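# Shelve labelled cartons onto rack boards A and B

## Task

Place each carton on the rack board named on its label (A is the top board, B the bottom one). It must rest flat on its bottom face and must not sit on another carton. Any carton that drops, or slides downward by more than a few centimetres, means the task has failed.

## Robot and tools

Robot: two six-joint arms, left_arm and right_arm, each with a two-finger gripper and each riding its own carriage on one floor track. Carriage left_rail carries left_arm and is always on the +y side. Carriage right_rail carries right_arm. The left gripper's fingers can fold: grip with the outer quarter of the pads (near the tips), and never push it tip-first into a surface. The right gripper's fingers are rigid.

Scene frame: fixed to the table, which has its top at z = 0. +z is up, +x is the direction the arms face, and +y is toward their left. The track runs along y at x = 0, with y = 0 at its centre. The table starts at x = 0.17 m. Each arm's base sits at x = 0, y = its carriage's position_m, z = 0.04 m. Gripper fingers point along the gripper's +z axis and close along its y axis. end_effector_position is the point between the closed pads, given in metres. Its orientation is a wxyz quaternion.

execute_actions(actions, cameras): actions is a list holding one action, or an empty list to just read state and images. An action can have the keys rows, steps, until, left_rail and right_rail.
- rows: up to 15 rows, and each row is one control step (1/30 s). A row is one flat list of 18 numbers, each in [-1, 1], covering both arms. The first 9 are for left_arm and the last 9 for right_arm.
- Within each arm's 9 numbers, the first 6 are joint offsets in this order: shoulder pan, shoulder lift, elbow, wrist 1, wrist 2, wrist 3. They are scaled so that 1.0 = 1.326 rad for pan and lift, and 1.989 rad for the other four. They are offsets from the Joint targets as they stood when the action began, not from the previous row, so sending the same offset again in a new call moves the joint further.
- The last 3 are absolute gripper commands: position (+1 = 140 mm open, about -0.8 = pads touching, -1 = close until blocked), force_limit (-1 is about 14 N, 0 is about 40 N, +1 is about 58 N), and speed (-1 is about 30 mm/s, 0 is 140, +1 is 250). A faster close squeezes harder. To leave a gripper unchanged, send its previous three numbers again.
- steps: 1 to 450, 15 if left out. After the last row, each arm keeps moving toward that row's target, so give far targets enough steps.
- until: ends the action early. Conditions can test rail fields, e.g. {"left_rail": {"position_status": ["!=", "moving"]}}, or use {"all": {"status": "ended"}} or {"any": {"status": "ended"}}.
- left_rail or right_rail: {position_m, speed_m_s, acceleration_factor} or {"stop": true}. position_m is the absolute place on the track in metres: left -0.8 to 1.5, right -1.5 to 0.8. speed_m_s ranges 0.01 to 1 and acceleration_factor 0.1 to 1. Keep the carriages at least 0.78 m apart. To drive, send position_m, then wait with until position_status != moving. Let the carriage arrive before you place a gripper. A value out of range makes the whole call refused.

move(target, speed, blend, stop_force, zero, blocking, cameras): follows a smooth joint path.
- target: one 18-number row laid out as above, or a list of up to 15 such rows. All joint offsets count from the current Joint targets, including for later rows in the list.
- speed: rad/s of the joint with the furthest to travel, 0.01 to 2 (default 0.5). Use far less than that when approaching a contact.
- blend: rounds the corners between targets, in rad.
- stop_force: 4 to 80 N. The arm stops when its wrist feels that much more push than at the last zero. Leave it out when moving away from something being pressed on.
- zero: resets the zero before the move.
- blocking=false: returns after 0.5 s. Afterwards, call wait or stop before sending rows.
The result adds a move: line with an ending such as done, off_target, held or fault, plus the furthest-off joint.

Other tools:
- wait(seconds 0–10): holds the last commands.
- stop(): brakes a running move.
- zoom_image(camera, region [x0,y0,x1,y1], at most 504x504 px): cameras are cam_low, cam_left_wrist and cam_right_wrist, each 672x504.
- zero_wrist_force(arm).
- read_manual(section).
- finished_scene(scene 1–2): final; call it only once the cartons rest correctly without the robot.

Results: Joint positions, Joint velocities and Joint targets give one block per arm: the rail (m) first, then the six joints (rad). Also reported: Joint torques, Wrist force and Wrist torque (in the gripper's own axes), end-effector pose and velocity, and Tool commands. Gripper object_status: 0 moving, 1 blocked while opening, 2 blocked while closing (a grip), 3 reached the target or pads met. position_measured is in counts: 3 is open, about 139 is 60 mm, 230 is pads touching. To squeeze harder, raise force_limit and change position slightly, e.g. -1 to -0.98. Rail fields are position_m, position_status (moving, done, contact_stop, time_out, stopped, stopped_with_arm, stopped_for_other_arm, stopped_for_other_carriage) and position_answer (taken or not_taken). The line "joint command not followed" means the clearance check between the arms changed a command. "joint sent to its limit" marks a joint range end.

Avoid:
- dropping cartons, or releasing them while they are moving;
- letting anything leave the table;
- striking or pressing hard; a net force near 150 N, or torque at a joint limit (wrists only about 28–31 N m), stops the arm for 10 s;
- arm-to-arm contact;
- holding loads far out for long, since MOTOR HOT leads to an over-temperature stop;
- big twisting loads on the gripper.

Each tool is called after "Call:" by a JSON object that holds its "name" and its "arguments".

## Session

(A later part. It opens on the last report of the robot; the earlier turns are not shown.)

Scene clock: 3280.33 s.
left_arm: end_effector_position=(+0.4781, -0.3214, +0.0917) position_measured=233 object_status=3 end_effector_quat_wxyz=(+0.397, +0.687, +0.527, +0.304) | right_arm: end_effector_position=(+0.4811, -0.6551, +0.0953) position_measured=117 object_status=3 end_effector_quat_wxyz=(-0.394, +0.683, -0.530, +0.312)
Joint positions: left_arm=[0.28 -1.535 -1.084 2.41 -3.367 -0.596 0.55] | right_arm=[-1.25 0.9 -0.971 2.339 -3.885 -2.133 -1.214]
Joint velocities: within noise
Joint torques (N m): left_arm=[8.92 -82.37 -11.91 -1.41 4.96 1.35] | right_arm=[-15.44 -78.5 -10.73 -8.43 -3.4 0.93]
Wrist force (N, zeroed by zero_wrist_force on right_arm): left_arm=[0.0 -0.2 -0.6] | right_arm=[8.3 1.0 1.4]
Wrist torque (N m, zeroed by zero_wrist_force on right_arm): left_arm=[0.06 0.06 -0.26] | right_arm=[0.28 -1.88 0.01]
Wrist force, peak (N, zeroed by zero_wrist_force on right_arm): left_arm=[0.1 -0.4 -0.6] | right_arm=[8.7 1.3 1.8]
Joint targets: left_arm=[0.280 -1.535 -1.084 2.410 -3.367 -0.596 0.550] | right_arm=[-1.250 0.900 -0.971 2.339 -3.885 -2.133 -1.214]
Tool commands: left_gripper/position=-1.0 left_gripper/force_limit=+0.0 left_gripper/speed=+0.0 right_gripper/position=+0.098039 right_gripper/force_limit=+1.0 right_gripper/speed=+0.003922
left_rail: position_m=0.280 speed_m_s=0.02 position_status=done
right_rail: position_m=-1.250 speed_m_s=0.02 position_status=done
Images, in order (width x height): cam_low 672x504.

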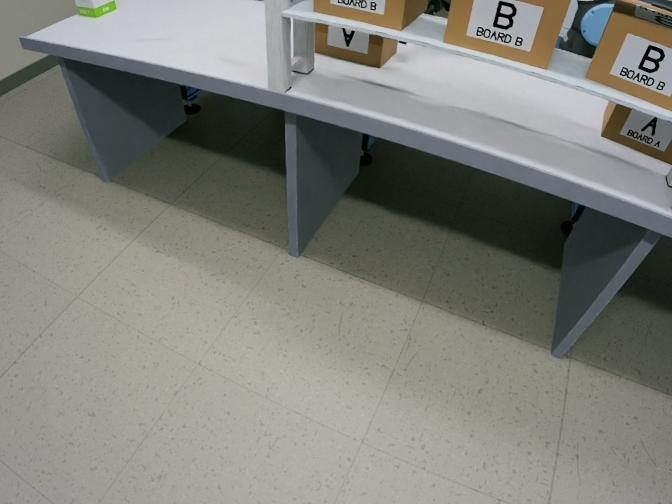

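Call:
{"name": "execute_actions", "arguments": {"actions": [{"left_rail":{"position_m":0.310,"speed_m_s":0.05},"right_rail":{"position_m":-1.2800,"speed_m_s":0.05},"steps":250,"until":{"all":{"status":"ended"}}}], "cameras": []}}

Call:
{"name": "move", "arguments": {"target": [0,-0.25955,-0.02166,0.19476,0,0,-1,0,0,0.0013,-0.24792,-0.00803,0.17296,0.0094,0,0.1,1,0], "speed": 0.2, "cameras": ["cam_left_wrist","cam_right_wrist","cam_low"]}}

Scene clock: 3304.97 s.
left_arm: end_effector_position=(+0.4781, -0.2914, +0.0917) position_measured=233 object_status=3 end_effector_quat_wxyz=(+0.397, +0.687, +0.527, +0.304) | right_arm: end_effector_position=(+0.4811, -0.6851, +0.0953) position_measured=117 object_status=3 end_effector_quat_wxyz=(-0.394, +0.683, -0.530, +0.312)
Joint positions: left_arm=[0.31 -1.535 -1.084 2.41 -3.367 -0.596 0.55] | right_arm=[-1.28 0.9 -0.971 2.339 -3.885 -2.133 -1.214]
Joint velocities: within noise
Joint torques (N m): left_arm=[11.09 -82.7 -20.8 -1.39 4.74 1.11] | right_arm=[-13.59 -76.01 -17.83 -6.76 -3.39 1.04]
Wrist force (N, zeroed by zero_wrist_force on right_arm): left_arm=[0.0 0.0 -0.4] | right_arm=[8.5 1.2 1.5]
Wrist torque (N m, zeroed by zero_wrist_force on right_arm): left_arm=[0.11 0.08 -0.26] | right_arm=[0.30 -1.91 0.01]
Wrist force, peak (N, zeroed by zero_wrist_force on right_arm): left_arm=[0.0 -0.3 -0.7] | right_arm=[8.7 1.3 1.7]
Joint targets: left_arm=[0.310 -1.535 -1.084 2.410 -3.367 -0.596 0.550] | right_arm=[-1.280 0.900 -0.971 2.339 -3.885 -2.133 -1.214]
Tool commands: left_gripper/position=-1.0 left_gripper/force_limit=+0.0 left_gripper/speed=+0.0 right_gripper/position=+0.098039 right_gripper/force_limit=+1.0 right_gripper/speed=+0.003922
left_rail: position_m=0.310 speed_m_s=0.05 position_status=done
right_rail: position_m=-1.280 speed_m_s=0.05 position_status=done
No camera images: "cameras" was empty.

Scene clock: 3307.40 s.
left_arm: end_effector_position=(+0.4781, -0.2910, +0.2498) position_measured=233 object_status=3 end_effector_quat_wxyz=(+0.396, +0.687, +0.527, +0.304) | right_arm: end_effector_position=(+0.4779, -0.6783, +0.2500) position_measured=117 object_status=3 end_effector_quat_wxyz=(-0.397, +0.687, -0.527, +0.304)
Joint positions: left_arm=[0.31 -1.535 -1.428 2.367 -2.98 -0.596 0.55] | right_arm=[-1.28 0.902 -1.299 2.323 -3.541 -2.115 -1.214]
Joint velocities: within noise
Joint torques (N m): left_arm=[10.12 -69.57 -45.16 -0.53 3.48 1.36] | right_arm=[11.15 -70.94 -33.78 -0.75 2.57 1.14]
Wrist force (N, zeroed by zero_wrist_force on right_arm): left_arm=[0.2 -0.3 -0.4] | right_arm=[8.0 1.5 1.2]
Wrist torque (N m, zeroed by zero_wrist_force on right_arm): left_arm=[0.03 0.02 -0.28] | right_arm=[0.32 -1.78 -0.05]
Wrist force, peak (N, zeroed by zero_wrist_force on right_arm): left_arm=[0.4 0.5 -1.0] | right_arm=[8.8 2.0 2.1]
Joint targets: left_arm=[0.310 -1.535 -1.429 2.367 -2.979 -0.596 0.550] | right_arm=[-1.280 0.902 -1.299 2.323 -3.541 -2.115 -1.214]
left_rail: position_m=0.310 speed_m_s=0.05 position_status=done
right_rail: position_m=-1.280 speed_m_s=0.05 position_status=done
move: done
camera_calibration:
cam_left_wrist: T_world_to_cam=[[0.467623, -0.127273, 0.874717, -0.470103], [-0.530021, -0.832319, 0.162245, -0.03314], [0.707394, -0.539488, -0.456668, -0.198349], [0, 0, 0, 1]] pos_world=[0.342577, -0.194422, 0.326004]
cam_right_wrist: T_world_to_cam=[[-0.499292, -0.110223, -0.859394, 0.385673], [-0.492956, 0.85183, 0.177146, 0.770874], [0.712532, 0.512091, -0.479647, 0.302761], [0, 0, 0, 1]] pos_world=[0.356844, -0.769185, 0.340106]

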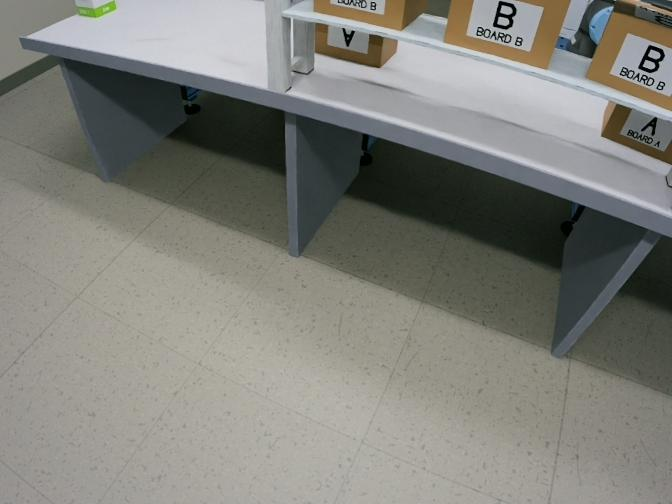

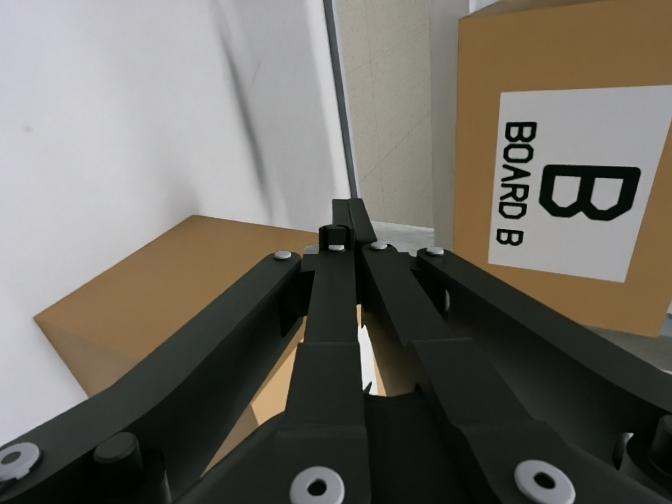

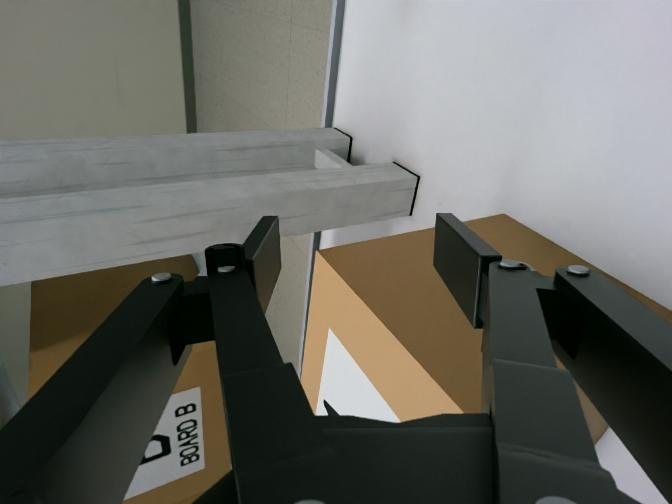

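Call:
{"name": "move", "arguments": {"target": [0,-0.25,-0.0926,0.43,0,0,-1,0,0,0,-0.27,-0.0746,0.43,0,0,0.1,1,0], "speed": 0.4, "cameras": ["cam_left_wrist","cam_right_wrist"]}}

Scene clock: 3317.83 s.
left_arm: end_effector_position=(+0.4756, -0.2227, +0.4137) position_measured=233 object_status=3 end_effector_quat_wxyz=(+0.272, +0.746, +0.471, +0.385) | right_arm: end_effector_position=(+0.4399, -0.7264, +0.3753) position_measured=117 object_status=3 end_effector_quat_wxyz=(-0.241, +0.763, -0.521, +0.298)
Joint positions: left_arm=[0.31 -1.535 -1.76 2.183 -2.124 -0.596 0.55] | right_arm=[-1.28 0.902 -1.657 2.174 -2.686 -2.115 -1.214]
Joint velocities: within noise
Joint torques (N m): left_arm=[10.95 -50.37 -60.3 -0.39 3.05 1.85] | right_arm=[10.17 -51.85 -49.15 -1.86 1.97 1.04]
Wrist force (N, zeroed by zero_wrist_force on right_arm): left_arm=[0.2 -0.1 -0.3] | right_arm=[8.6 1.1 1.2]
Wrist torque (N m, zeroed by zero_wrist_force on right_arm): left_arm=[0.03 -0.07 -0.16] | right_arm=[0.40 -1.91 0.14]
Wrist force, peak (N, zeroed by zero_wrist_force on right_arm): left_arm=[1.0 0.3 -1.0] | right_arm=[9.1 0.5 0.0]
Joint targets: left_arm=[0.310 -1.535 -1.760 2.183 -2.124 -0.596 0.550] | right_arm=[-1.280 0.902 -1.657 2.174 -2.686 -2.115 -1.214]
left_rail: position_m=0.310 speed_m_s=0.05 position_status=done
right_rail: position_m=-1.280 speed_m_s=0.05 position_status=done
move: done
camera_calibration:
cam_left_wrist: T_world_to_cam=[[0.477874, -0.410121, 0.776812, -0.63103], [-0.529744, -0.839968, -0.117581, 0.109729], [0.70072, -0.355323, -0.618658, 0.0263299], [0, 0, 0, 1]] pos_world=[0.341231, -0.157274, 0.519383]
cam_right_wrist: T_world_to_cam=[[-0.666555, -0.321959, -0.672344, 0.318706], [-0.468979, 0.882186, 0.0424963, 0.832942], [0.579451, 0.343641, -0.739018, 0.448114], [0, 0, 0, 1]] pos_world=[0.343407, -0.78619, 0.510048]
Images, in order (width x height): cam_left_wrist 672x504, cam_right_wrist 672x504.

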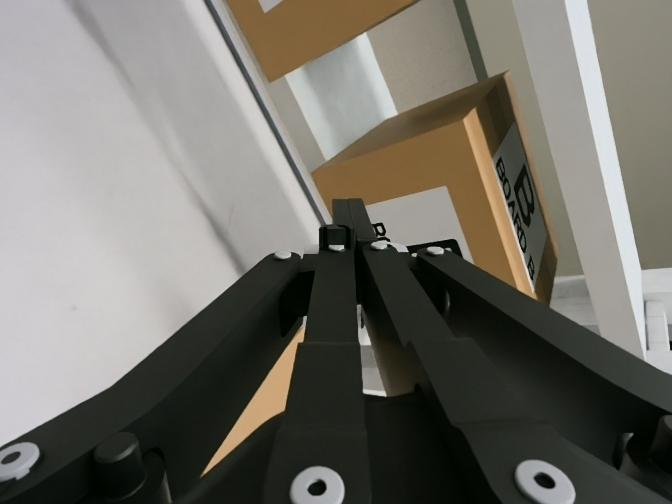

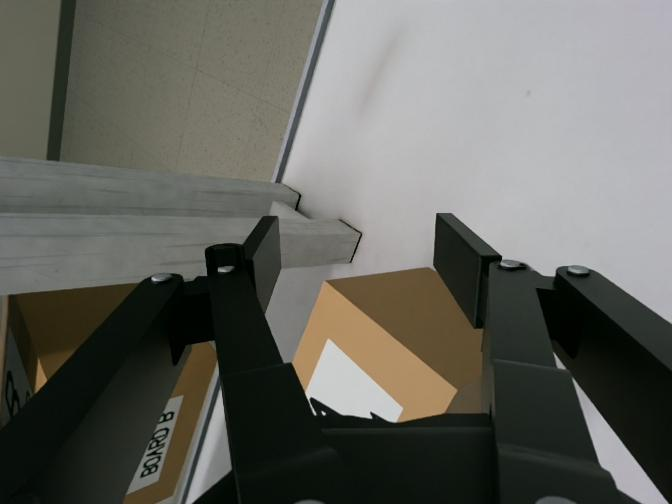

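Call:
{"name": "execute_actions", "arguments": {"actions": [{"left_rail":{"position_m":0.55,"speed_m_s":0.3,"acceleration_factor":0.3},"right_rail":{"position_m":-1.45,"speed_m_s":0.3,"acceleration_factor":0.3},"steps":250,"until":{"all":{"status":"ended"}}}], "cameras": ["cam_left_wrist","cam_right_wrist"]}}

Scene clock: 3341.20 s.
left_arm: end_effector_position=(+0.4756, +0.0173, +0.4138) position_measured=233 object_status=3 end_effector_quat_wxyz=(+0.272, +0.746, +0.471, +0.385) | right_arm: end_effector_position=(+0.4399, -0.8964, +0.3753) position_measured=117 object_status=3 end_effector_quat_wxyz=(-0.241, +0.763, -0.521, +0.298)
Joint positions: left_arm=[0.55 -1.535 -1.76 2.183 -2.124 -0.596 0.55] | right_arm=[-1.45 0.902 -1.657 2.174 -2.686 -2.115 -1.214]
Joint velocities: within noise
Joint torques (N m): left_arm=[9.79 -45.19 -54.48 -1.23 2.52 1.67] | right_arm=[9.04 -46.9 -40.31 -2.18 1.86 1.03]
Wrist force (N, zeroed by zero_wrist_force on right_arm): left_arm=[0.2 -0.4 -0.1] | right_arm=[8.8 1.0 0.8]
Wrist torque (N m, zeroed by zero_wrist_force on right_arm): left_arm=[-0.05 -0.07 -0.16] | right_arm=[0.39 -1.95 0.15]
Wrist force, peak (N, zeroed by zero_wrist_force on right_arm): left_arm=[-0.8 0.3 -0.3] | right_arm=[9.3 1.4 1.1]
Joint targets: left_arm=[0.550 -1.535 -1.760 2.183 -2.124 -0.596 0.550] | right_arm=[-1.450 0.902 -1.657 2.174 -2.686 -2.115 -1.214]
Tool commands: left_gripper/position=-1.0 left_gripper/force_limit=+0.0 left_gripper/speed=+0.0 right_gripper/position=+0.1 right_gripper/force_limit=+1.0 right_gripper/speed=+0.0
left_rail: position_m=0.550 speed_m_s=0.30 position_status=done
right_rail: position_m=-1.450 speed_m_s=0.30 position_status=done
camera_calibration:
cam_left_wrist: T_world_to_cam=[[0.477875, -0.410146, 0.776799, -0.532651], [-0.529744, -0.839964, -0.117607, 0.311318], [0.700719, -0.355303, -0.61867, 0.111641], [0, 0, 0, 1]] pos_world=[0.34123, 0.0826979, 0.519444]
cam_right_wrist: T_world_to_cam=[[-0.666572, -0.321981, -0.672317, 0.263969], [-0.468978, 0.882188, 0.0424802, 0.982923], [0.579432, 0.343618, -0.739043, 0.506581], [0, 0, 0, 1]] pos_world=[0.343394, -0.9562, 0.510102]
Images, in order (width x height): cam_left_wrist 672x504, cam_right_wrist 672x504.

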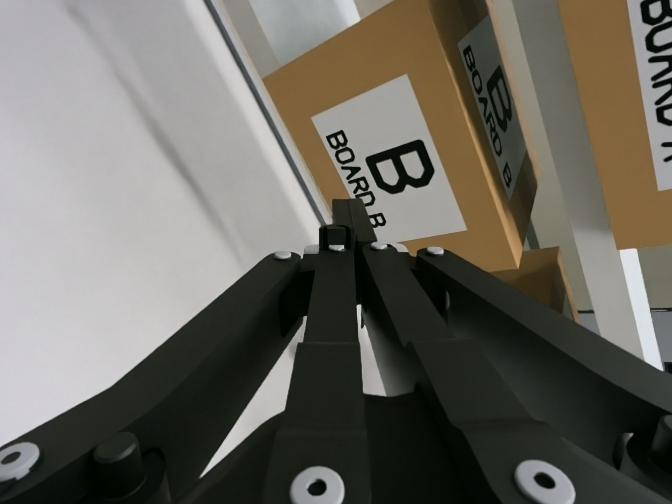

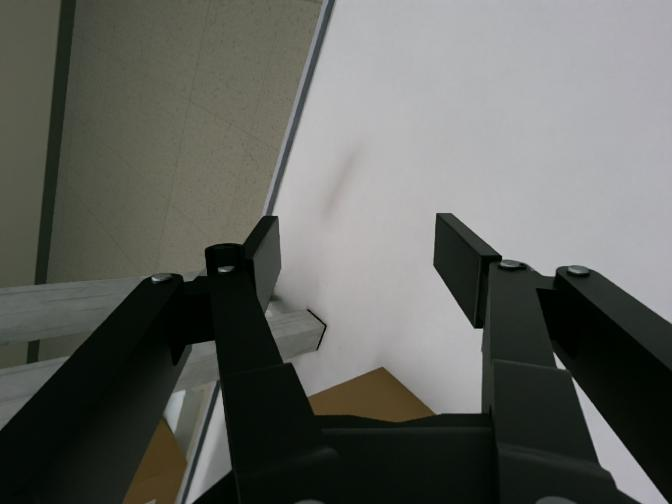

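Call:
{"name": "execute_actions", "arguments": {"actions": [{"left_rail":{"position_m":0.285,"speed_m_s":0.3,"acceleration_factor":0.3},"right_rail":{"position_m":-1.262,"speed_m_s":0.3,"acceleration_factor":0.3},"steps":250,"until":{"all":{"status":"ended"}}}], "cameras": []}}

Call:
{"name": "move", "arguments": {"target": [[0.08289,0.18039,0.03298,-0.39025,-0.02805,0.08135,-1,0,0,-0.0632,0.17195,0.02273,-0.32604,0.03444,-0.02775,-1,1,0],[0.08289,0.30181,0.06742,-0.50563,-0.02805,0.08135,-1,0,0,-0.0632,0.29563,0.05043,-0.4363,0.03444,-0.02775,-1,1,0],[0.08289,0.5037,0.08472,-0.65752,-0.02805,0.08135,-1,0,0,-0.0632,0.49193,0.05908,-0.57582,0.03444,-0.02775,-1,1,0]], "speed": 0.3, "blend": 0.01, "cameras": ["cam_left_wrist","cam_right_wrist"]}}

Call:
{"name": "zero_wrist_force", "arguments": {"arm": "right_arm"}}

Call:
{"name": "zero_wrist_force", "arguments": {"arm": "left_arm"}}

Call:
{"name": "execute_actions", "arguments": {"actions": [{"left_rail":{"position_m":0.250,"speed_m_s":0.02,"acceleration_factor":0.1},"right_rail":{"position_m":-1.228,"speed_m_s":0.02,"acceleration_factor":0.1},"steps":250,"until":{"all":{"status":"ended"}}}], "cameras": ["cam_left_wrist","cam_right_wrist"]}}

Scene clock: 3426.40 s.
left_arm: end_effector_position=(+0.4756, -0.2476, +0.4138) position_measured=233 object_status=3 end_effector_quat_wxyz=(+0.272, +0.746, +0.471, +0.385) | right_arm: end_effector_position=(+0.4399, -0.7084, +0.3753) position_measured=117 object_status=3 end_effector_quat_wxyz=(-0.241, +0.763, -0.521, +0.298)
Joint positions: left_arm=[0.285 -1.535 -1.76 2.183 -2.124 -0.596 0.55] | right_arm=[-1.262 0.902 -1.657 2.174 -2.686 -2.115 -1.214]
Joint velocities: within noise
Joint torques (N m): left_arm=[10.16 -17.1 -45.23 -2.02 1.96 1.43] | right_arm=[7.01 -29.72 -34.26 -3.39 1.57 1.03]
Wrist force (N, zeroed by zero_wrist_force on right_arm): left_arm=[0.3 0.0 -0.5] | right_arm=[8.7 1.0 1.1]
Wrist torque (N m, zeroed by zero_wrist_force on right_arm): left_arm=[0.06 -0.10 -0.16] | right_arm=[0.37 -1.94 0.14]
Wrist force, peak (N, zeroed by zero_wrist_force on right_arm): left_arm=[1.0 -0.5 -0.3] | right_arm=[9.6 1.4 0.8]
Joint targets: left_arm=[0.285 -1.535 -1.760 2.183 -2.124 -0.596 0.550] | right_arm=[-1.262 0.902 -1.657 2.174 -2.686 -2.115 -1.214]
Tool commands: left_gripper/position=-1.0 left_gripper/force_limit=+0.0 left_gripper/speed=+0.0 right_gripper/position=+0.1 right_gripper/force_limit=+1.0 right_gripper/speed=+0.0
left_rail: position_m=0.285 speed_m_s=0.30 position_status=done
right_rail: position_m=-1.262 speed_m_s=0.30 position_status=done
No camera images: "cameras" was empty.

Scene clock: 3431.30 s.
left_arm: end_effector_position=(+0.5382, -0.3160, +0.1181) position_measured=233 object_status=3 end_effector_quat_wxyz=(+0.397, +0.687, +0.527, +0.304) | right_arm: end_effector_position=(+0.5378, -0.6607, +0.1183) position_measured=233 object_status=3 end_effector_quat_wxyz=(-0.397, +0.687, -0.527, +0.304)
Joint positions: left_arm=[0.285 -1.425 -1.092 2.352 -3.432 -0.652 0.712] | right_arm=[-1.262 0.818 -1.005 2.292 -3.831 -2.046 -1.269]
Joint velocities: within noise
Joint torques (N m): left_arm=[8.15 -46.03 -9.02 -9.09 -0.6 2.97] | right_arm=[-13.91 -60.87 -7.69 -9.94 2.54 -2.39]
Wrist force (N, zeroed by zero_wrist_force on right_arm): left_arm=[0.0 -0.1 -0.2] | right_arm=[8.7 0.5 1.6]
Wrist torque (N m, zeroed by zero_wrist_force on right_arm): left_arm=[0.09 0.06 -0.26] | right_arm=[0.16 -1.90 -0.01]
Wrist force, peak (N, zeroed by zero_wrist_force on right_arm): left_arm=[0.7 0.8 -0.8] | right_arm=[9.1 1.2 1.1]
Joint targets: left_arm=[0.285 -1.425 -1.092 2.352 -3.432 -0.652 0.712] | right_arm=[-1.262 0.818 -1.005 2.292 -3.831 -2.046 -1.269]
left_rail: position_m=0.285 speed_m_s=0.30 position_status=done
right_rail: position_m=-1.262 speed_m_s=0.30 position_status=done
move: done
camera_calibration:
cam_left_wrist: T_world_to_cam=[[0.467312, -0.126831, 0.874947, -0.385937], [-0.529839, -0.832419, 0.162322, -0.000925293], [0.707736, -0.539437, -0.4562, -0.3147], [0, 0, 0, 1]] pos_world=[0.402587, -0.21948, 0.194259]
cam_right_wrist: T_world_to_cam=[[-0.499297, -0.110494, -0.859357, 0.304168], [-0.492907, 0.85192, 0.176847, 0.80876], [0.712563, 0.511882, -0.479824, 0.187834], [0, 0, 0, 1]] pos_world=[0.41667, -0.751539, 0.208489]
Images, in order (width x height): cam_left_wrist 672x504, cam_right_wrist 672x504.

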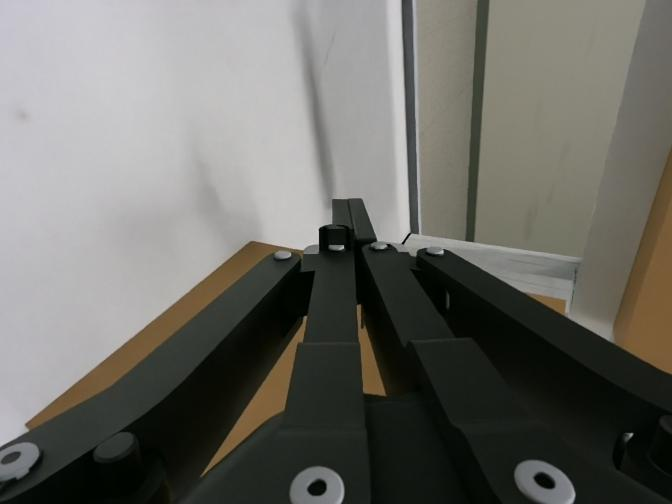

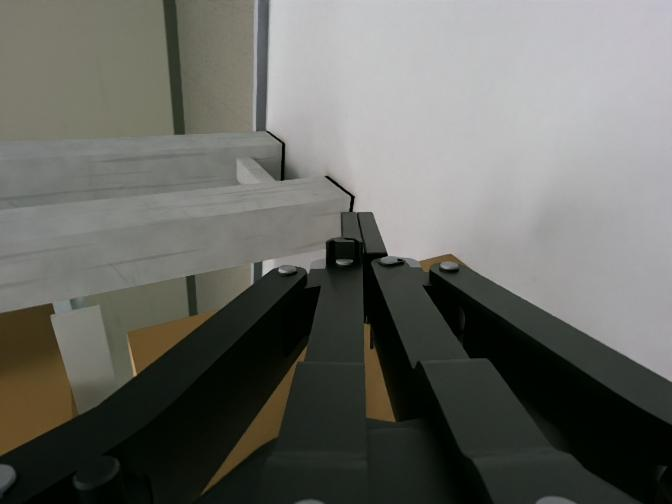

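Wrist force sensor zeroed.

Wrist force sensor zeroed.

Scene clock: 3433.57 s.
left_arm: end_effector_position=(+0.5382, -0.3508, +0.1179) position_measured=233 object_status=3 end_effector_quat_wxyz=(+0.397, +0.687, +0.527, +0.304) | right_arm: end_effector_position=(+0.5378, -0.6268, +0.1181) position_measured=233 object_status=3 end_effector_quat_wxyz=(-0.397, +0.687, -0.527, +0.304)
Joint positions: left_arm=[0.25 -1.425 -1.092 2.352 -3.432 -0.652 0.712] | right_arm=[-1.228 0.818 -1.005 2.292 -3.831 -2.046 -1.269]
Joint velocities: within noise
Joint torques (N m): left_arm=[-7.93 -63.18 -44.79 -7.89 1.14 2.67] | right_arm=[6.9 -70.75 -29.01 -9.25 2.44 -2.29]
Wrist force (N, zeroed by zero_wrist_force): left_arm=[26.9 -13.5 -2.1] | right_arm=[28.5 7.2 -5.3]
Wrist torque (N m, zeroed by zero_wrist_force): left_arm=[0.33 0.94 0.06] | right_arm=[-0.10 0.78 0.04]
Wrist force, peak (N, zeroed by zero_wrist_force): left_arm=[26.9 -13.5 -2.1] | right_arm=[28.5 7.2 -5.3]
Joint targets: left_arm=[0.250 -1.425 -1.092 2.352 -3.432 -0.652 0.712] | right_arm=[-1.228 0.818 -1.005 2.292 -3.831 -2.046 -1.269]
Tool commands: left_gripper/position=-1.0 left_gripper/force_limit=+0.0 left_gripper/speed=+0.0 right_gripper/position=-1.0 right_gripper/force_limit=+1.0 right_gripper/speed=+0.0
left_rail: position_m=0.250 speed_m_s=0.02 position_status=done
right_rail: position_m=-1.228 speed_m_s=0.02 position_status=done
camera_calibration:
cam_left_wrist: T_world_to_cam=[[0.467354, -0.127059, 0.874892, -0.390251], [-0.529798, -0.832487, 0.16211, -0.029872], [0.707739, -0.539279, -0.456381, -0.3335], [0, 0, 0, 1]] pos_world=[0.40259, -0.254302, 0.194067]
cam_right_wrist: T_world_to_cam=[[-0.499396, -0.110558, -0.859291, 0.307754], [-0.492827, 0.851976, 0.1768, 0.779929], [0.712549, 0.511775, -0.479959, 0.170373], [0, 0, 0, 1]] pos_world=[0.416662, -0.717649, 0.208331]
Images, in order (width x height): cam_left_wrist 672x504, cam_right_wrist 672x504.

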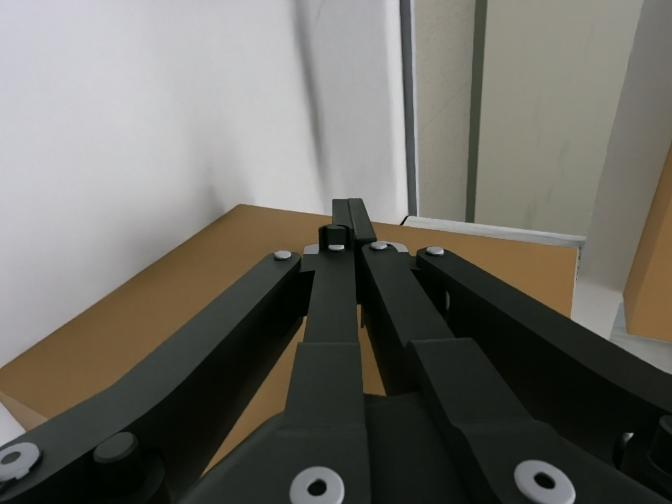

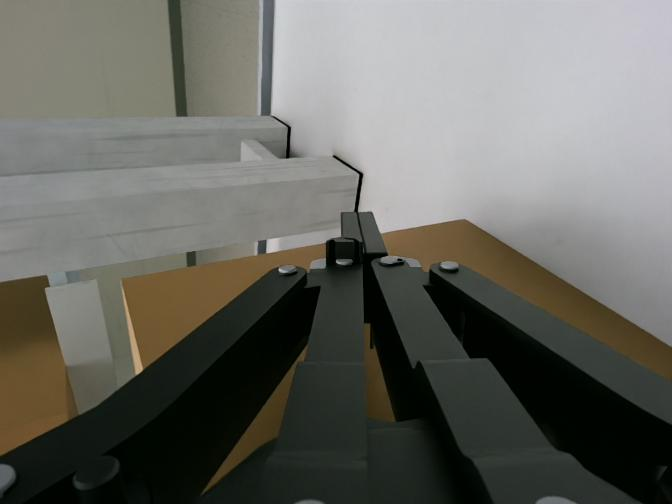

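Call:
{"name": "execute_actions", "arguments": {"actions": [{"left_rail":{"position_m":0.2494},"right_rail":{"position_m":-1.2274},"steps":60,"until":{"all":{"status":"ended"}}}], "cameras": []}}

Call:
{"name": "move", "arguments": {"target": [0,-0.06802,-0.00181,0.04716,0,0,-1,0,0,0,-0.06523,0.0008,0.04269,0,0,-1,1,0], "speed": 0.03, "cameras": ["cam_left_wrist","cam_right_wrist"]}}

Scene clock: 3440.80 s.
left_arm: end_effector_position=(+0.5382, -0.3516, +0.1180) position_measured=233 object_status=3 end_effector_quat_wxyz=(+0.397, +0.687, +0.527, +0.304) | right_arm: end_effector_position=(+0.5378, -0.6261, +0.1182) position_measured=233 object_status=3 end_effector_quat_wxyz=(-0.397, +0.687, -0.527, +0.304)
Joint positions: left_arm=[0.249 -1.425 -1.092 2.352 -3.432 -0.652 0.712] | right_arm=[-1.227 0.818 -1.005 2.292 -3.831 -2.046 -1.269]
Joint velocities: within noise
Joint torques (N m): left_arm=[-27.4 -98 -53.11 -6.74 1.95 2.55] | right_arm=[28.32 -86.05 -32.91 -8.03 4.41 -2.1]
Wrist force (N, zeroed by zero_wrist_force): left_arm=[27.3 -13.2 -2.6] | right_arm=[30.8 4.4 -5.1]
Wrist torque (N m, zeroed by zero_wrist_force): left_arm=[0.43 0.96 0.07] | right_arm=[-0.05 0.76 0.08]
Wrist force, peak (N, zeroed by zero_wrist_force): left_arm=[27.8 -14.7 -2.4] | right_arm=[32.2 4.9 -4.7]
Joint targets: left_arm=[0.249 -1.425 -1.092 2.352 -3.432 -0.652 0.712] | right_arm=[-1.227 0.818 -1.005 2.292 -3.831 -2.046 -1.269]
Tool commands: left_gripper/position=-1.0 left_gripper/force_limit=+0.0 left_gripper/speed=+0.0 right_gripper/position=-1.0 right_gripper/force_limit=+1.0 right_gripper/speed=+0.0
left_rail: position_m=0.249 speed_m_s=0.02 position_status=done
right_rail: position_m=-1.227 speed_m_s=0.02 position_status=done
No camera images: "cameras" was empty.

Scene clock: 3444.23 s.
left_arm: end_effector_position=(+0.5382, -0.3517, +0.1599) position_measured=233 object_status=3 end_effector_quat_wxyz=(+0.397, +0.687, +0.527, +0.304) | right_arm: end_effector_position=(+0.5378, -0.6260, +0.1601) position_measured=233 object_status=3 end_effector_quat_wxyz=(-0.397, +0.687, -0.527, +0.304)
Joint positions: left_arm=[0.249 -1.425 -1.182 2.348 -3.338 -0.652 0.712] | right_arm=[-1.227 0.818 -1.091 2.293 -3.746 -2.046 -1.269]
Joint velocities: within noise
Joint torques (N m): left_arm=[-23.67 -94.26 -54.63 -3.66 1.7 2.46] | right_arm=[9.48 -81.92 -22.57 -2.69 6.11 -2.34]
Wrist force (N, zeroed by zero_wrist_force): left_arm=[19.7 -11.3 0.3] | right_arm=[19.4 7.6 -3.5]
Wrist torque (N m, zeroed by zero_wrist_force): left_arm=[0.27 0.75 0.06] | right_arm=[-0.13 0.47 0.04]
Wrist force, peak (N, zeroed by zero_wrist_force): left_arm=[27.2 -14.3 -1.7] | right_arm=[30.9 5.0 -4.8]
Joint targets: left_arm=[0.249 -1.425 -1.182 2.348 -3.338 -0.652 0.712] | right_arm=[-1.227 0.818 -1.092 2.293 -3.746 -2.046 -1.269]
left_rail: position_m=0.249 speed_m_s=0.02 position_status=done
right_rail: position_m=-1.227 speed_m_s=0.02 position_status=done
move: done
camera_calibration:
cam_left_wrist: T_world_to_cam=[[0.467312, -0.126869, 0.874942, -0.427048], [-0.529845, -0.832422, 0.16229, -0.0373722], [0.707731, -0.539424, -0.456222, -0.314844], [0, 0, 0, 1]] pos_world=[0.402588, -0.255123, 0.236069]
cam_right_wrist: T_world_to_cam=[[-0.499321, -0.110531, -0.859338, 0.34391], [-0.492912, 0.851921, 0.176831, 0.771875], [0.712543, 0.511873, -0.479864, 0.190178], [0, 0, 0, 1]] pos_world=[0.416677, -0.716911, 0.250303]
Images, in order (width x height): cam_left_wrist 672x504, cam_right_wrist 672x504.

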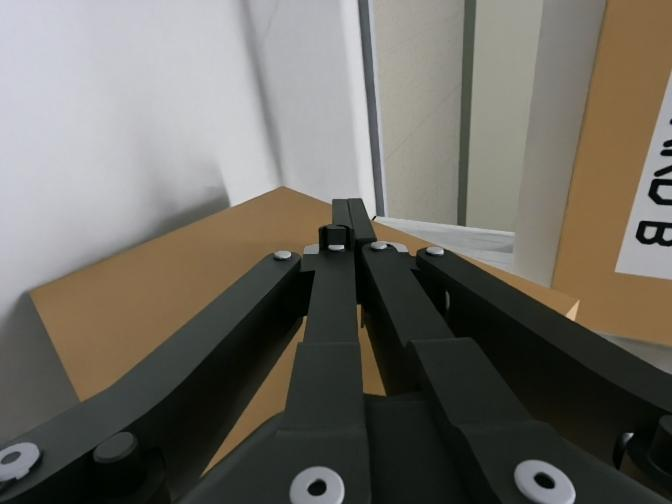

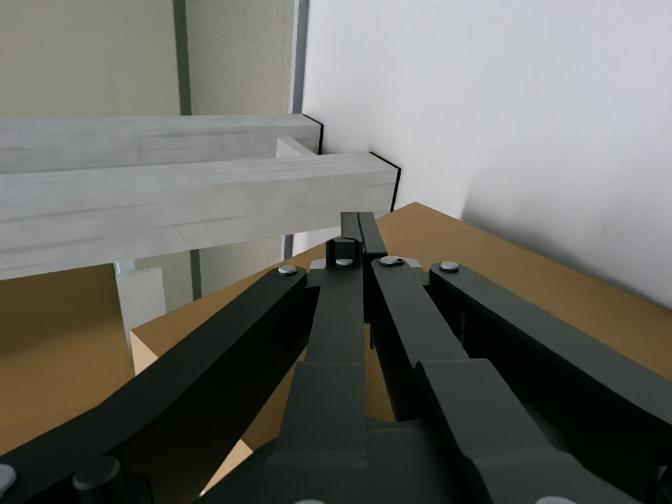

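Call:
{"name": "execute_actions", "arguments": {"actions": [{"left_rail":{"position_m":0.2488},"right_rail":{"position_m":-1.2268},"steps":60,"until":{"all":{"status":"ended"}}}], "cameras": []}}

Call:
{"name": "move", "arguments": {"target": [0,-0.06192,-0.00493,0.0462,0,0,-1,0,0,0,-0.06003,-0.00231,0.04233,0,0,-1,1,0], "speed": 0.03, "cameras": ["cam_left_wrist","cam_right_wrist"]}}

Scene clock: 3448.67 s.
left_arm: end_effector_position=(+0.5382, -0.3522, +0.1600) position_measured=233 object_status=3 end_effector_quat_wxyz=(+0.397, +0.687, +0.527, +0.304) | right_arm: end_effector_position=(+0.5378, -0.6255, +0.1602) position_measured=233 object_status=3 end_effector_quat_wxyz=(-0.397, +0.687, -0.527, +0.304)
Joint positions: left_arm=[0.249 -1.425 -1.182 2.348 -3.338 -0.652 0.712] | right_arm=[-1.227 0.818 -1.092 2.293 -3.746 -2.046 -1.269]
Joint velocities: within noise
Joint torques (N m): left_arm=[-14.94 -87.34 -49.39 -4.57 1.39 2.31] | right_arm=[0.86 -82.45 -29.71 -3.06 7.81 -2.13]
Wrist force (N, zeroed by zero_wrist_force): left_arm=[26.7 -13.2 -1.2] | right_arm=[27.8 8.3 -5.4]
Wrist torque (N m, zeroed by zero_wrist_force): left_arm=[0.25 1.03 0.07] | right_arm=[-0.15 0.71 0.06]
Wrist force, peak (N, zeroed by zero_wrist_force): left_arm=[26.7 -13.2 -1.2] | right_arm=[27.8 8.3 -5.4]
Joint targets: left_arm=[0.249 -1.425 -1.182 2.348 -3.338 -0.652 0.712] | right_arm=[-1.227 0.818 -1.092 2.293 -3.746 -2.046 -1.269]
Tool commands: left_gripper/position=-1.0 left_gripper/force_limit=+0.0 left_gripper/speed=+0.0 right_gripper/position=-1.0 right_gripper/force_limit=+1.0 right_gripper/speed=+0.0
left_rail: position_m=0.249 speed_m_s=0.02 position_status=done
right_rail: position_m=-1.227 speed_m_s=0.02 position_status=done
No camera images: "cameras" was empty.

Scene clock: 3452.07 s.
left_arm: end_effector_position=(+0.5382, -0.3523, +0.1999) position_measured=233 object_status=3 end_effector_quat_wxyz=(+0.397, +0.687, +0.527, +0.304) | right_arm: end_effector_position=(+0.5378, -0.6255, +0.2001) position_measured=233 object_status=3 end_effector_quat_wxyz=(-0.397, +0.687, -0.527, +0.304)
Joint positions: left_arm=[0.249 -1.425 -1.264 2.338 -3.246 -0.652 0.712] | right_arm=[-1.227 0.818 -1.171 2.289 -3.662 -2.046 -1.269]
Joint velocities: within noise
Joint torques (N m): left_arm=[-12.3 -86.5 -61.43 -4 -2.8 2.12] | right_arm=[20.48 -84 -45.39 -4.37 9.57 -2.02]
Wrist force (N, zeroed by zero_wrist_force): left_arm=[25.4 -12.5 -0.3] | right_arm=[25.6 12.3 -0.8]
Wrist torque (N m, zeroed by zero_wrist_force): left_arm=[0.33 0.96 0.05] | right_arm=[-0.16 0.75 0.00]
Wrist force, peak (N, zeroed by zero_wrist_force): left_arm=[32.7 -13.4 -2.3] | right_arm=[33.0 9.7 -6.3]
Joint targets: left_arm=[0.249 -1.425 -1.264 2.338 -3.246 -0.652 0.712] | right_arm=[-1.227 0.818 -1.171 2.289 -3.662 -2.046 -1.269]
left_rail: position_m=0.249 speed_m_s=0.02 position_status=done
right_rail: position_m=-1.227 speed_m_s=0.02 position_status=done
move: done
camera_calibration:
cam_left_wrist: T_world_to_cam=[[0.467305, -0.126837, 0.874951, -0.462129], [-0.529821, -0.832435, 0.1623, -0.044381], [0.707754, -0.539411, -0.456202, -0.296934], [0, 0, 0, 1]] pos_world=[0.402597, -0.255729, 0.276081]
cam_right_wrist: T_world_to_cam=[[-0.499315, -0.110512, -0.859344, 0.378333], [-0.492896, 0.851929, 0.176835, 0.764314], [0.712557, 0.511864, -0.479852, 0.209054], [0, 0, 0, 1]] pos_world=[0.416671, -0.716338, 0.290276]
Images, in order (width x height): cam_left_wrist 672x504, cam_right_wrist 672x504.

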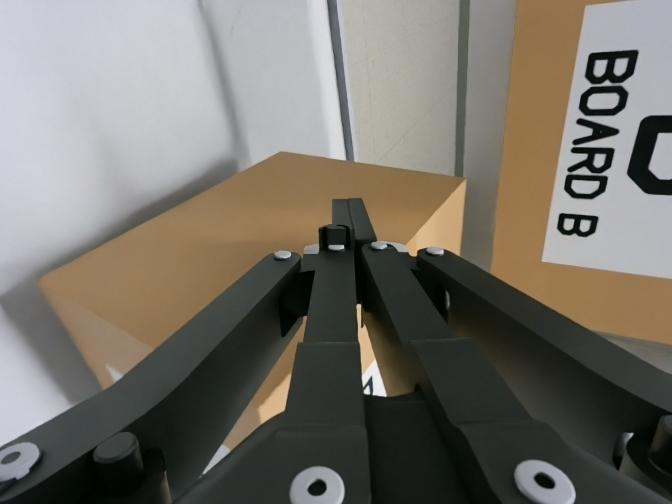

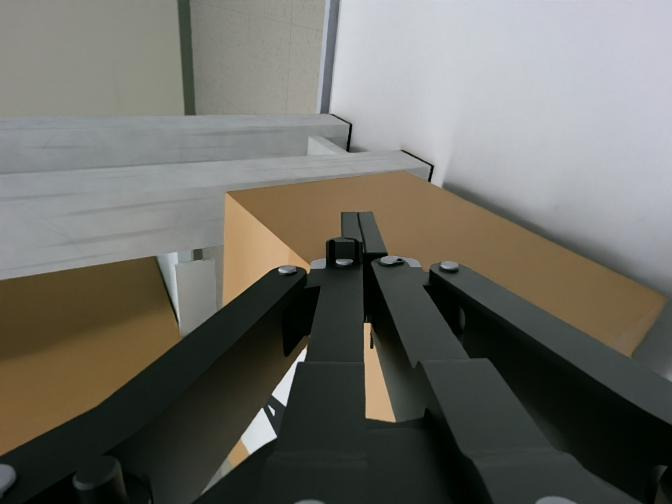

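Call:
{"name": "move", "arguments": {"target": [0,0.06192,0.00493,-0.0462,0,0,-1,0,0,0,0.06003,0.00231,-0.04233,0,0,-1,1,0], "speed": 0.03, "stop_force": 20, "cameras": ["cam_left_wrist","cam_right_wrist"]}}

Scene clock: 3460.80 s.
left_arm: end_effector_position=(+0.5382, -0.3522, +0.1600) position_measured=233 object_status=3 end_effector_quat_wxyz=(+0.397, +0.687, +0.527, +0.304) | right_arm: end_effector_position=(+0.5378, -0.6255, +0.1602) position_measured=233 object_status=3 end_effector_quat_wxyz=(-0.397, +0.687, -0.527, +0.304)
Joint positions: left_arm=[0.249 -1.425 -1.182 2.348 -3.338 -0.652 0.712] | right_arm=[-1.227 0.818 -1.092 2.293 -3.746 -2.046 -1.269]
Joint velocities: within noise
Joint torques (N m): left_arm=[-25.54 -49.77 -35.68 -15.1 -2.84 1.8] | right_arm=[22.43 -60.1 -24.27 -13.93 13.26 -1.98]
Wrist force (N, zeroed by zero_wrist_force): left_arm=[25.4 -11.8 -0.6] | right_arm=[26.0 6.0 -1.1]
Wrist torque (N m, zeroed by zero_wrist_force): left_arm=[0.39 0.94 0.05] | right_arm=[-0.17 0.72 0.11]
Wrist force, peak (N, zeroed by zero_wrist_force): left_arm=[31.8 -13.3 -1.7] | right_arm=[32.1 13.0 -1.9]
Joint targets: left_arm=[0.249 -1.425 -1.182 2.348 -3.338 -0.652 0.712] | right_arm=[-1.227 0.818 -1.092 2.293 -3.746 -2.046 -1.269]
left_rail: position_m=0.249 speed_m_s=0.02 position_status=done
right_rail: position_m=-1.227 speed_m_s=0.02 position_status=done
move: done
camera_calibration:
cam_left_wrist: T_world_to_cam=[[0.467314, -0.126869, 0.874941, -0.427185], [-0.529841, -0.832425, 0.162288, -0.0378617], [0.707733, -0.539419, -0.456224, -0.31512], [0, 0, 0, 1]] pos_world=[0.40259, -0.255696, 0.236141]
cam_right_wrist: T_world_to_cam=[[-0.499316, -0.110518, -0.859343, 0.344052], [-0.492905, 0.851923, 0.176836, 0.771357], [0.71255, 0.511872, -0.479853, 0.189902], [0, 0, 0, 1]] pos_world=[0.416682, -0.716319, 0.25038]
Images, in order (width x height): cam_left_wrist 672x504, cam_right_wrist 672x504.

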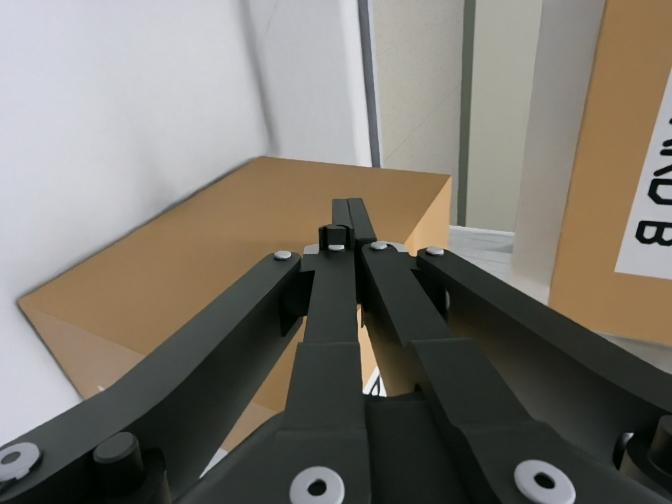

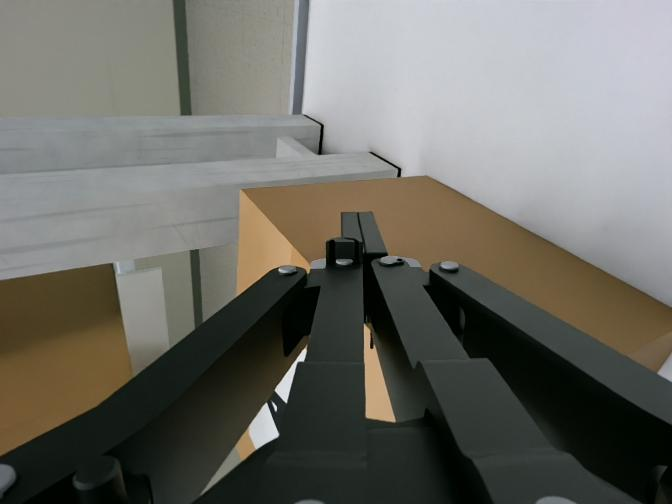

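Call:
{"name": "move", "arguments": {"target": [0,0.034,0.0009,-0.0236,0,0,-1,0,0,0,0.0326,-0.0004,-0.0213,0,0,-1,1,0], "speed": 0.02, "stop_force": 12, "cameras": ["cam_left_wrist","cam_low"]}}

Call:
{"name": "zoom_image", "arguments": {"camera": "cam_low", "region": [280, 0, 480, 150]}}

Scene clock: 3471.57 s.
left_arm: end_effector_position=(+0.5382, -0.3526, +0.1506) position_measured=233 object_status=3 end_effector_quat_wxyz=(+0.397, +0.687, +0.527, +0.304) | right_arm: end_effector_position=(+0.5378, -0.6254, +0.1578) position_measured=233 object_status=3 end_effector_quat_wxyz=(-0.397, +0.687, -0.527, +0.304)
Joint positions: left_arm=[0.249 -1.425 -1.162 2.349 -3.359 -0.652 0.712] | right_arm=[-1.227 0.818 -1.087 2.293 -3.751 -2.046 -1.269]
Joint velocities: within noise
Joint torques (N m): left_arm=[-23.49 -87.76 -44.29 -4.34 -2.68 1.52] | right_arm=[20.92 -74.57 -19.89 -0.94 11.66 -1.97]
Wrist force (N, zeroed by zero_wrist_force): left_arm=[35.0 -6.8 -4.9] | right_arm=[26.2 -2.4 -8.5]
Wrist torque (N m, zeroed by zero_wrist_force): left_arm=[0.17 1.31 -0.07] | right_arm=[0.12 0.61 0.19]
Wrist force, peak (N, zeroed by zero_wrist_force): left_arm=[36.7 -2.6 -14.2] | right_arm=[26.6 -2.2 -8.7]
Joint targets: left_arm=[0.249 -1.425 -1.162 2.349 -3.359 -0.652 0.712] | right_arm=[-1.227 0.818 -1.087 2.293 -3.751 -2.046 -1.269]
left_rail: position_m=0.249 speed_m_s=0.02 position_status=done
right_rail: position_m=-1.227 speed_m_s=0.02 position_status=done
move: contact (left_arm, right_arm); left_arm: the wrist 1 is farthest, 0.026 rad from its target; right_arm: the shoulder lift is farthest, 0.038 rad from its target
camera_calibration:
cam_left_wrist: T_world_to_cam=[[0.467307, -0.126821, 0.874952, -0.419024], [-0.529842, -0.832416, 0.16233, -0.0365838], [0.707737, -0.539444, -0.456189, -0.31962], [0, 0, 0, 1]] pos_world=[0.402636, -0.256011, 0.226758]
Images, in order (width x height): cam_low 672x504, cam_left_wrist 672x504.

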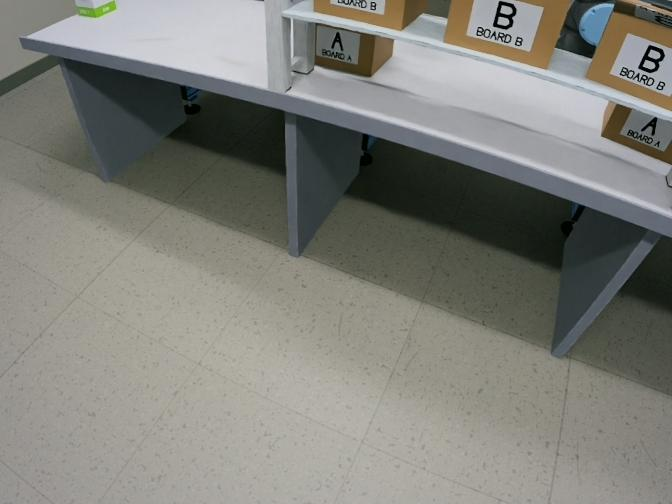

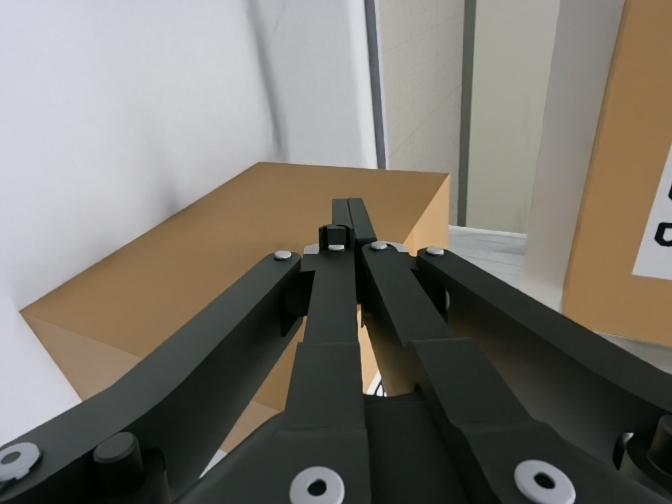

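Scaled by 2.520.

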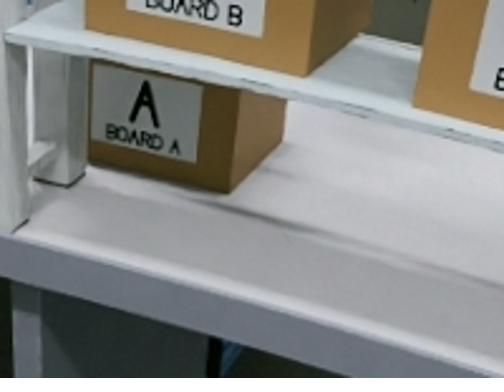

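Call:
{"name": "execute_actions", "arguments": {"actions": [{"left_rail":{"position_m":0.285,"speed_m_s":0.03},"right_rail":{"position_m":-1.262,"speed_m_s":0.03},"steps":250,"until":{"all":{"status":"ended"}}}], "cameras": []}}

Call:
{"name": "move", "arguments": {"target": [0,-0.14917,-0.01604,0.11528,0,0,-1,0,0,0,-0.13424,-0.0094,0.09915,0,0,0.1,1,0], "speed": 0.2, "cameras": ["cam_left_wrist","cam_right_wrist"]}}

Scene clock: 3480.20 s.
left_arm: end_effector_position=(+0.5382, -0.3164, +0.1507) position_measured=233 object_status=3 end_effector_quat_wxyz=(+0.397, +0.687, +0.527, +0.304) | right_arm: end_effector_position=(+0.5378, -0.6606, +0.1578) position_measured=233 object_status=3 end_effector_quat_wxyz=(-0.397, +0.687, -0.527, +0.304)
Joint positions: left_arm=[0.285 -1.425 -1.162 2.349 -3.359 -0.652 0.712] | right_arm=[-1.262 0.818 -1.087 2.293 -3.751 -2.046 -1.269]
Joint velocities: within noise
Joint torques (N m): left_arm=[11.02 -55.52 -14.6 -6.79 4.18 0.9] | right_arm=[-16.59 -66.83 -22.61 -2.07 -3.86 -1.99]
Wrist force (N, zeroed by zero_wrist_force): left_arm=[0.2 -0.2 -0.2] | right_arm=[-0.9 1.4 -0.3]
Wrist torque (N m, zeroed by zero_wrist_force): left_arm=[-0.03 -0.06 0.00] | right_arm=[0.30 0.21 0.04]
Wrist force, peak (N, zeroed by zero_wrist_force): left_arm=[35.2 -7.1 -4.7] | right_arm=[26.4 -2.1 -8.6]
Joint targets: left_arm=[0.285 -1.425 -1.162 2.349 -3.359 -0.652 0.712] | right_arm=[-1.262 0.818 -1.087 2.293 -3.751 -2.046 -1.269]
Tool commands: left_gripper/position=-1.0 left_gripper/force_limit=+0.0 left_gripper/speed=+0.0 right_gripper/position=-1.0 right_gripper/force_limit=+1.0 right_gripper/speed=+0.0
left_rail: position_m=0.285 speed_m_s=0.03 position_status=done
right_rail: position_m=-1.262 speed_m_s=0.03 position_status=done
No camera images: "cameras" was empty.

Scene clock: 3481.83 s.
left_arm: end_effector_position=(+0.5382, -0.3162, +0.2502) position_measured=233 object_status=3 end_effector_quat_wxyz=(+0.397, +0.687, +0.528, +0.304) | right_arm: end_effector_position=(+0.5378, -0.6607, +0.2496) position_measured=117 object_status=3 end_effector_quat_wxyz=(-0.397, +0.687, -0.527, +0.304)
Joint positions: left_arm=[0.285 -1.425 -1.36 2.317 -3.13 -0.652 0.712] | right_arm=[-1.262 0.818 -1.264 2.275 -3.554 -2.046 -1.269]
Joint velocities: within noise
Joint torques (N m): left_arm=[9.1 -76.78 -44.53 -0.72 4.26 1.48] | right_arm=[-13.7 -74.59 -34 -0.71 -3.56 -2]
Wrist force (N, zeroed by zero_wrist_force): left_arm=[0.3 -0.2 -0.1] | right_arm=[-0.8 1.6 -0.2]
Wrist torque (N m, zeroed by zero_wrist_force): left_arm=[-0.06 -0.10 0.00] | right_arm=[0.38 0.21 0.03]
Wrist force, peak (N, zeroed by zero_wrist_force): left_arm=[0.4 0.3 -1.0] | right_arm=[-0.9 2.5 0.4]
Joint targets: left_arm=[0.285 -1.425 -1.360 2.317 -3.130 -0.652 0.712] | right_arm=[-1.262 0.818 -1.265 2.275 -3.554 -2.046 -1.269]
left_rail: position_m=0.285 speed_m_s=0.03 position_status=done
right_rail: position_m=-1.262 speed_m_s=0.03 position_status=done
move: done
camera_calibration:
cam_left_wrist: T_world_to_cam=[[0.467255, -0.126468, 0.875031, -0.501368], [-0.529852, -0.83235, 0.162634, -0.0225335], [0.707764, -0.539628, -0.455929, -0.25472], [0, 0, 0, 1]] pos_world=[0.402609, -0.219617, 0.326243]
cam_right_wrist: T_world_to_cam=[[-0.49953, -0.110746, -0.859189, 0.416861], [-0.492861, 0.85197, 0.176732, 0.785601], [0.712431, 0.511744, -0.480167, 0.250903], [0, 0, 0, 1]] pos_world=[0.416676, -0.751541, 0.339797]
Images, in order (width x height): cam_left_wrist 672x504, cam_right_wrist 672x504.

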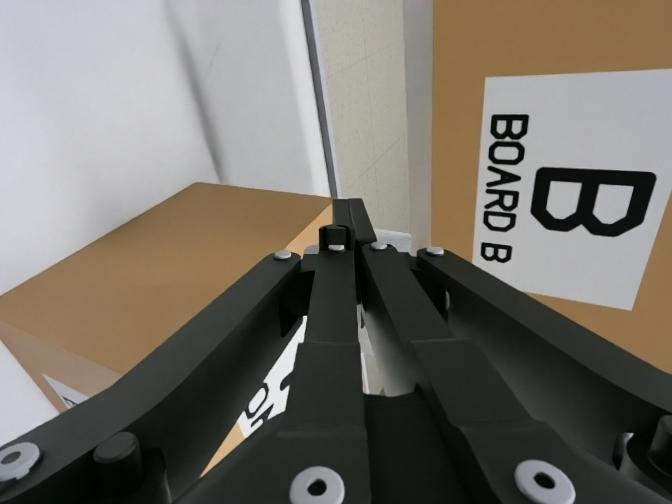

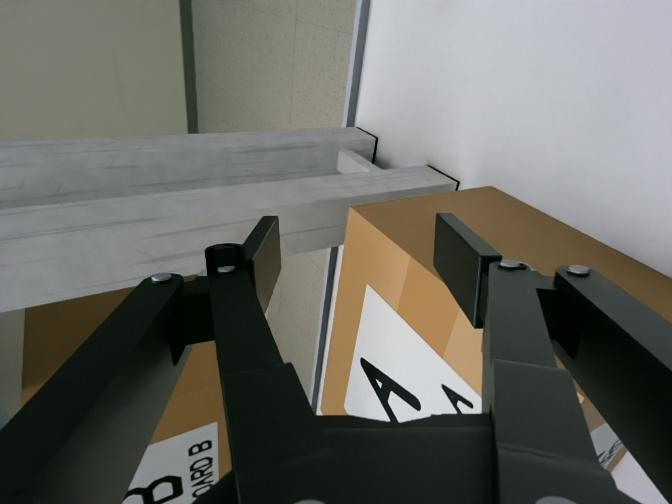

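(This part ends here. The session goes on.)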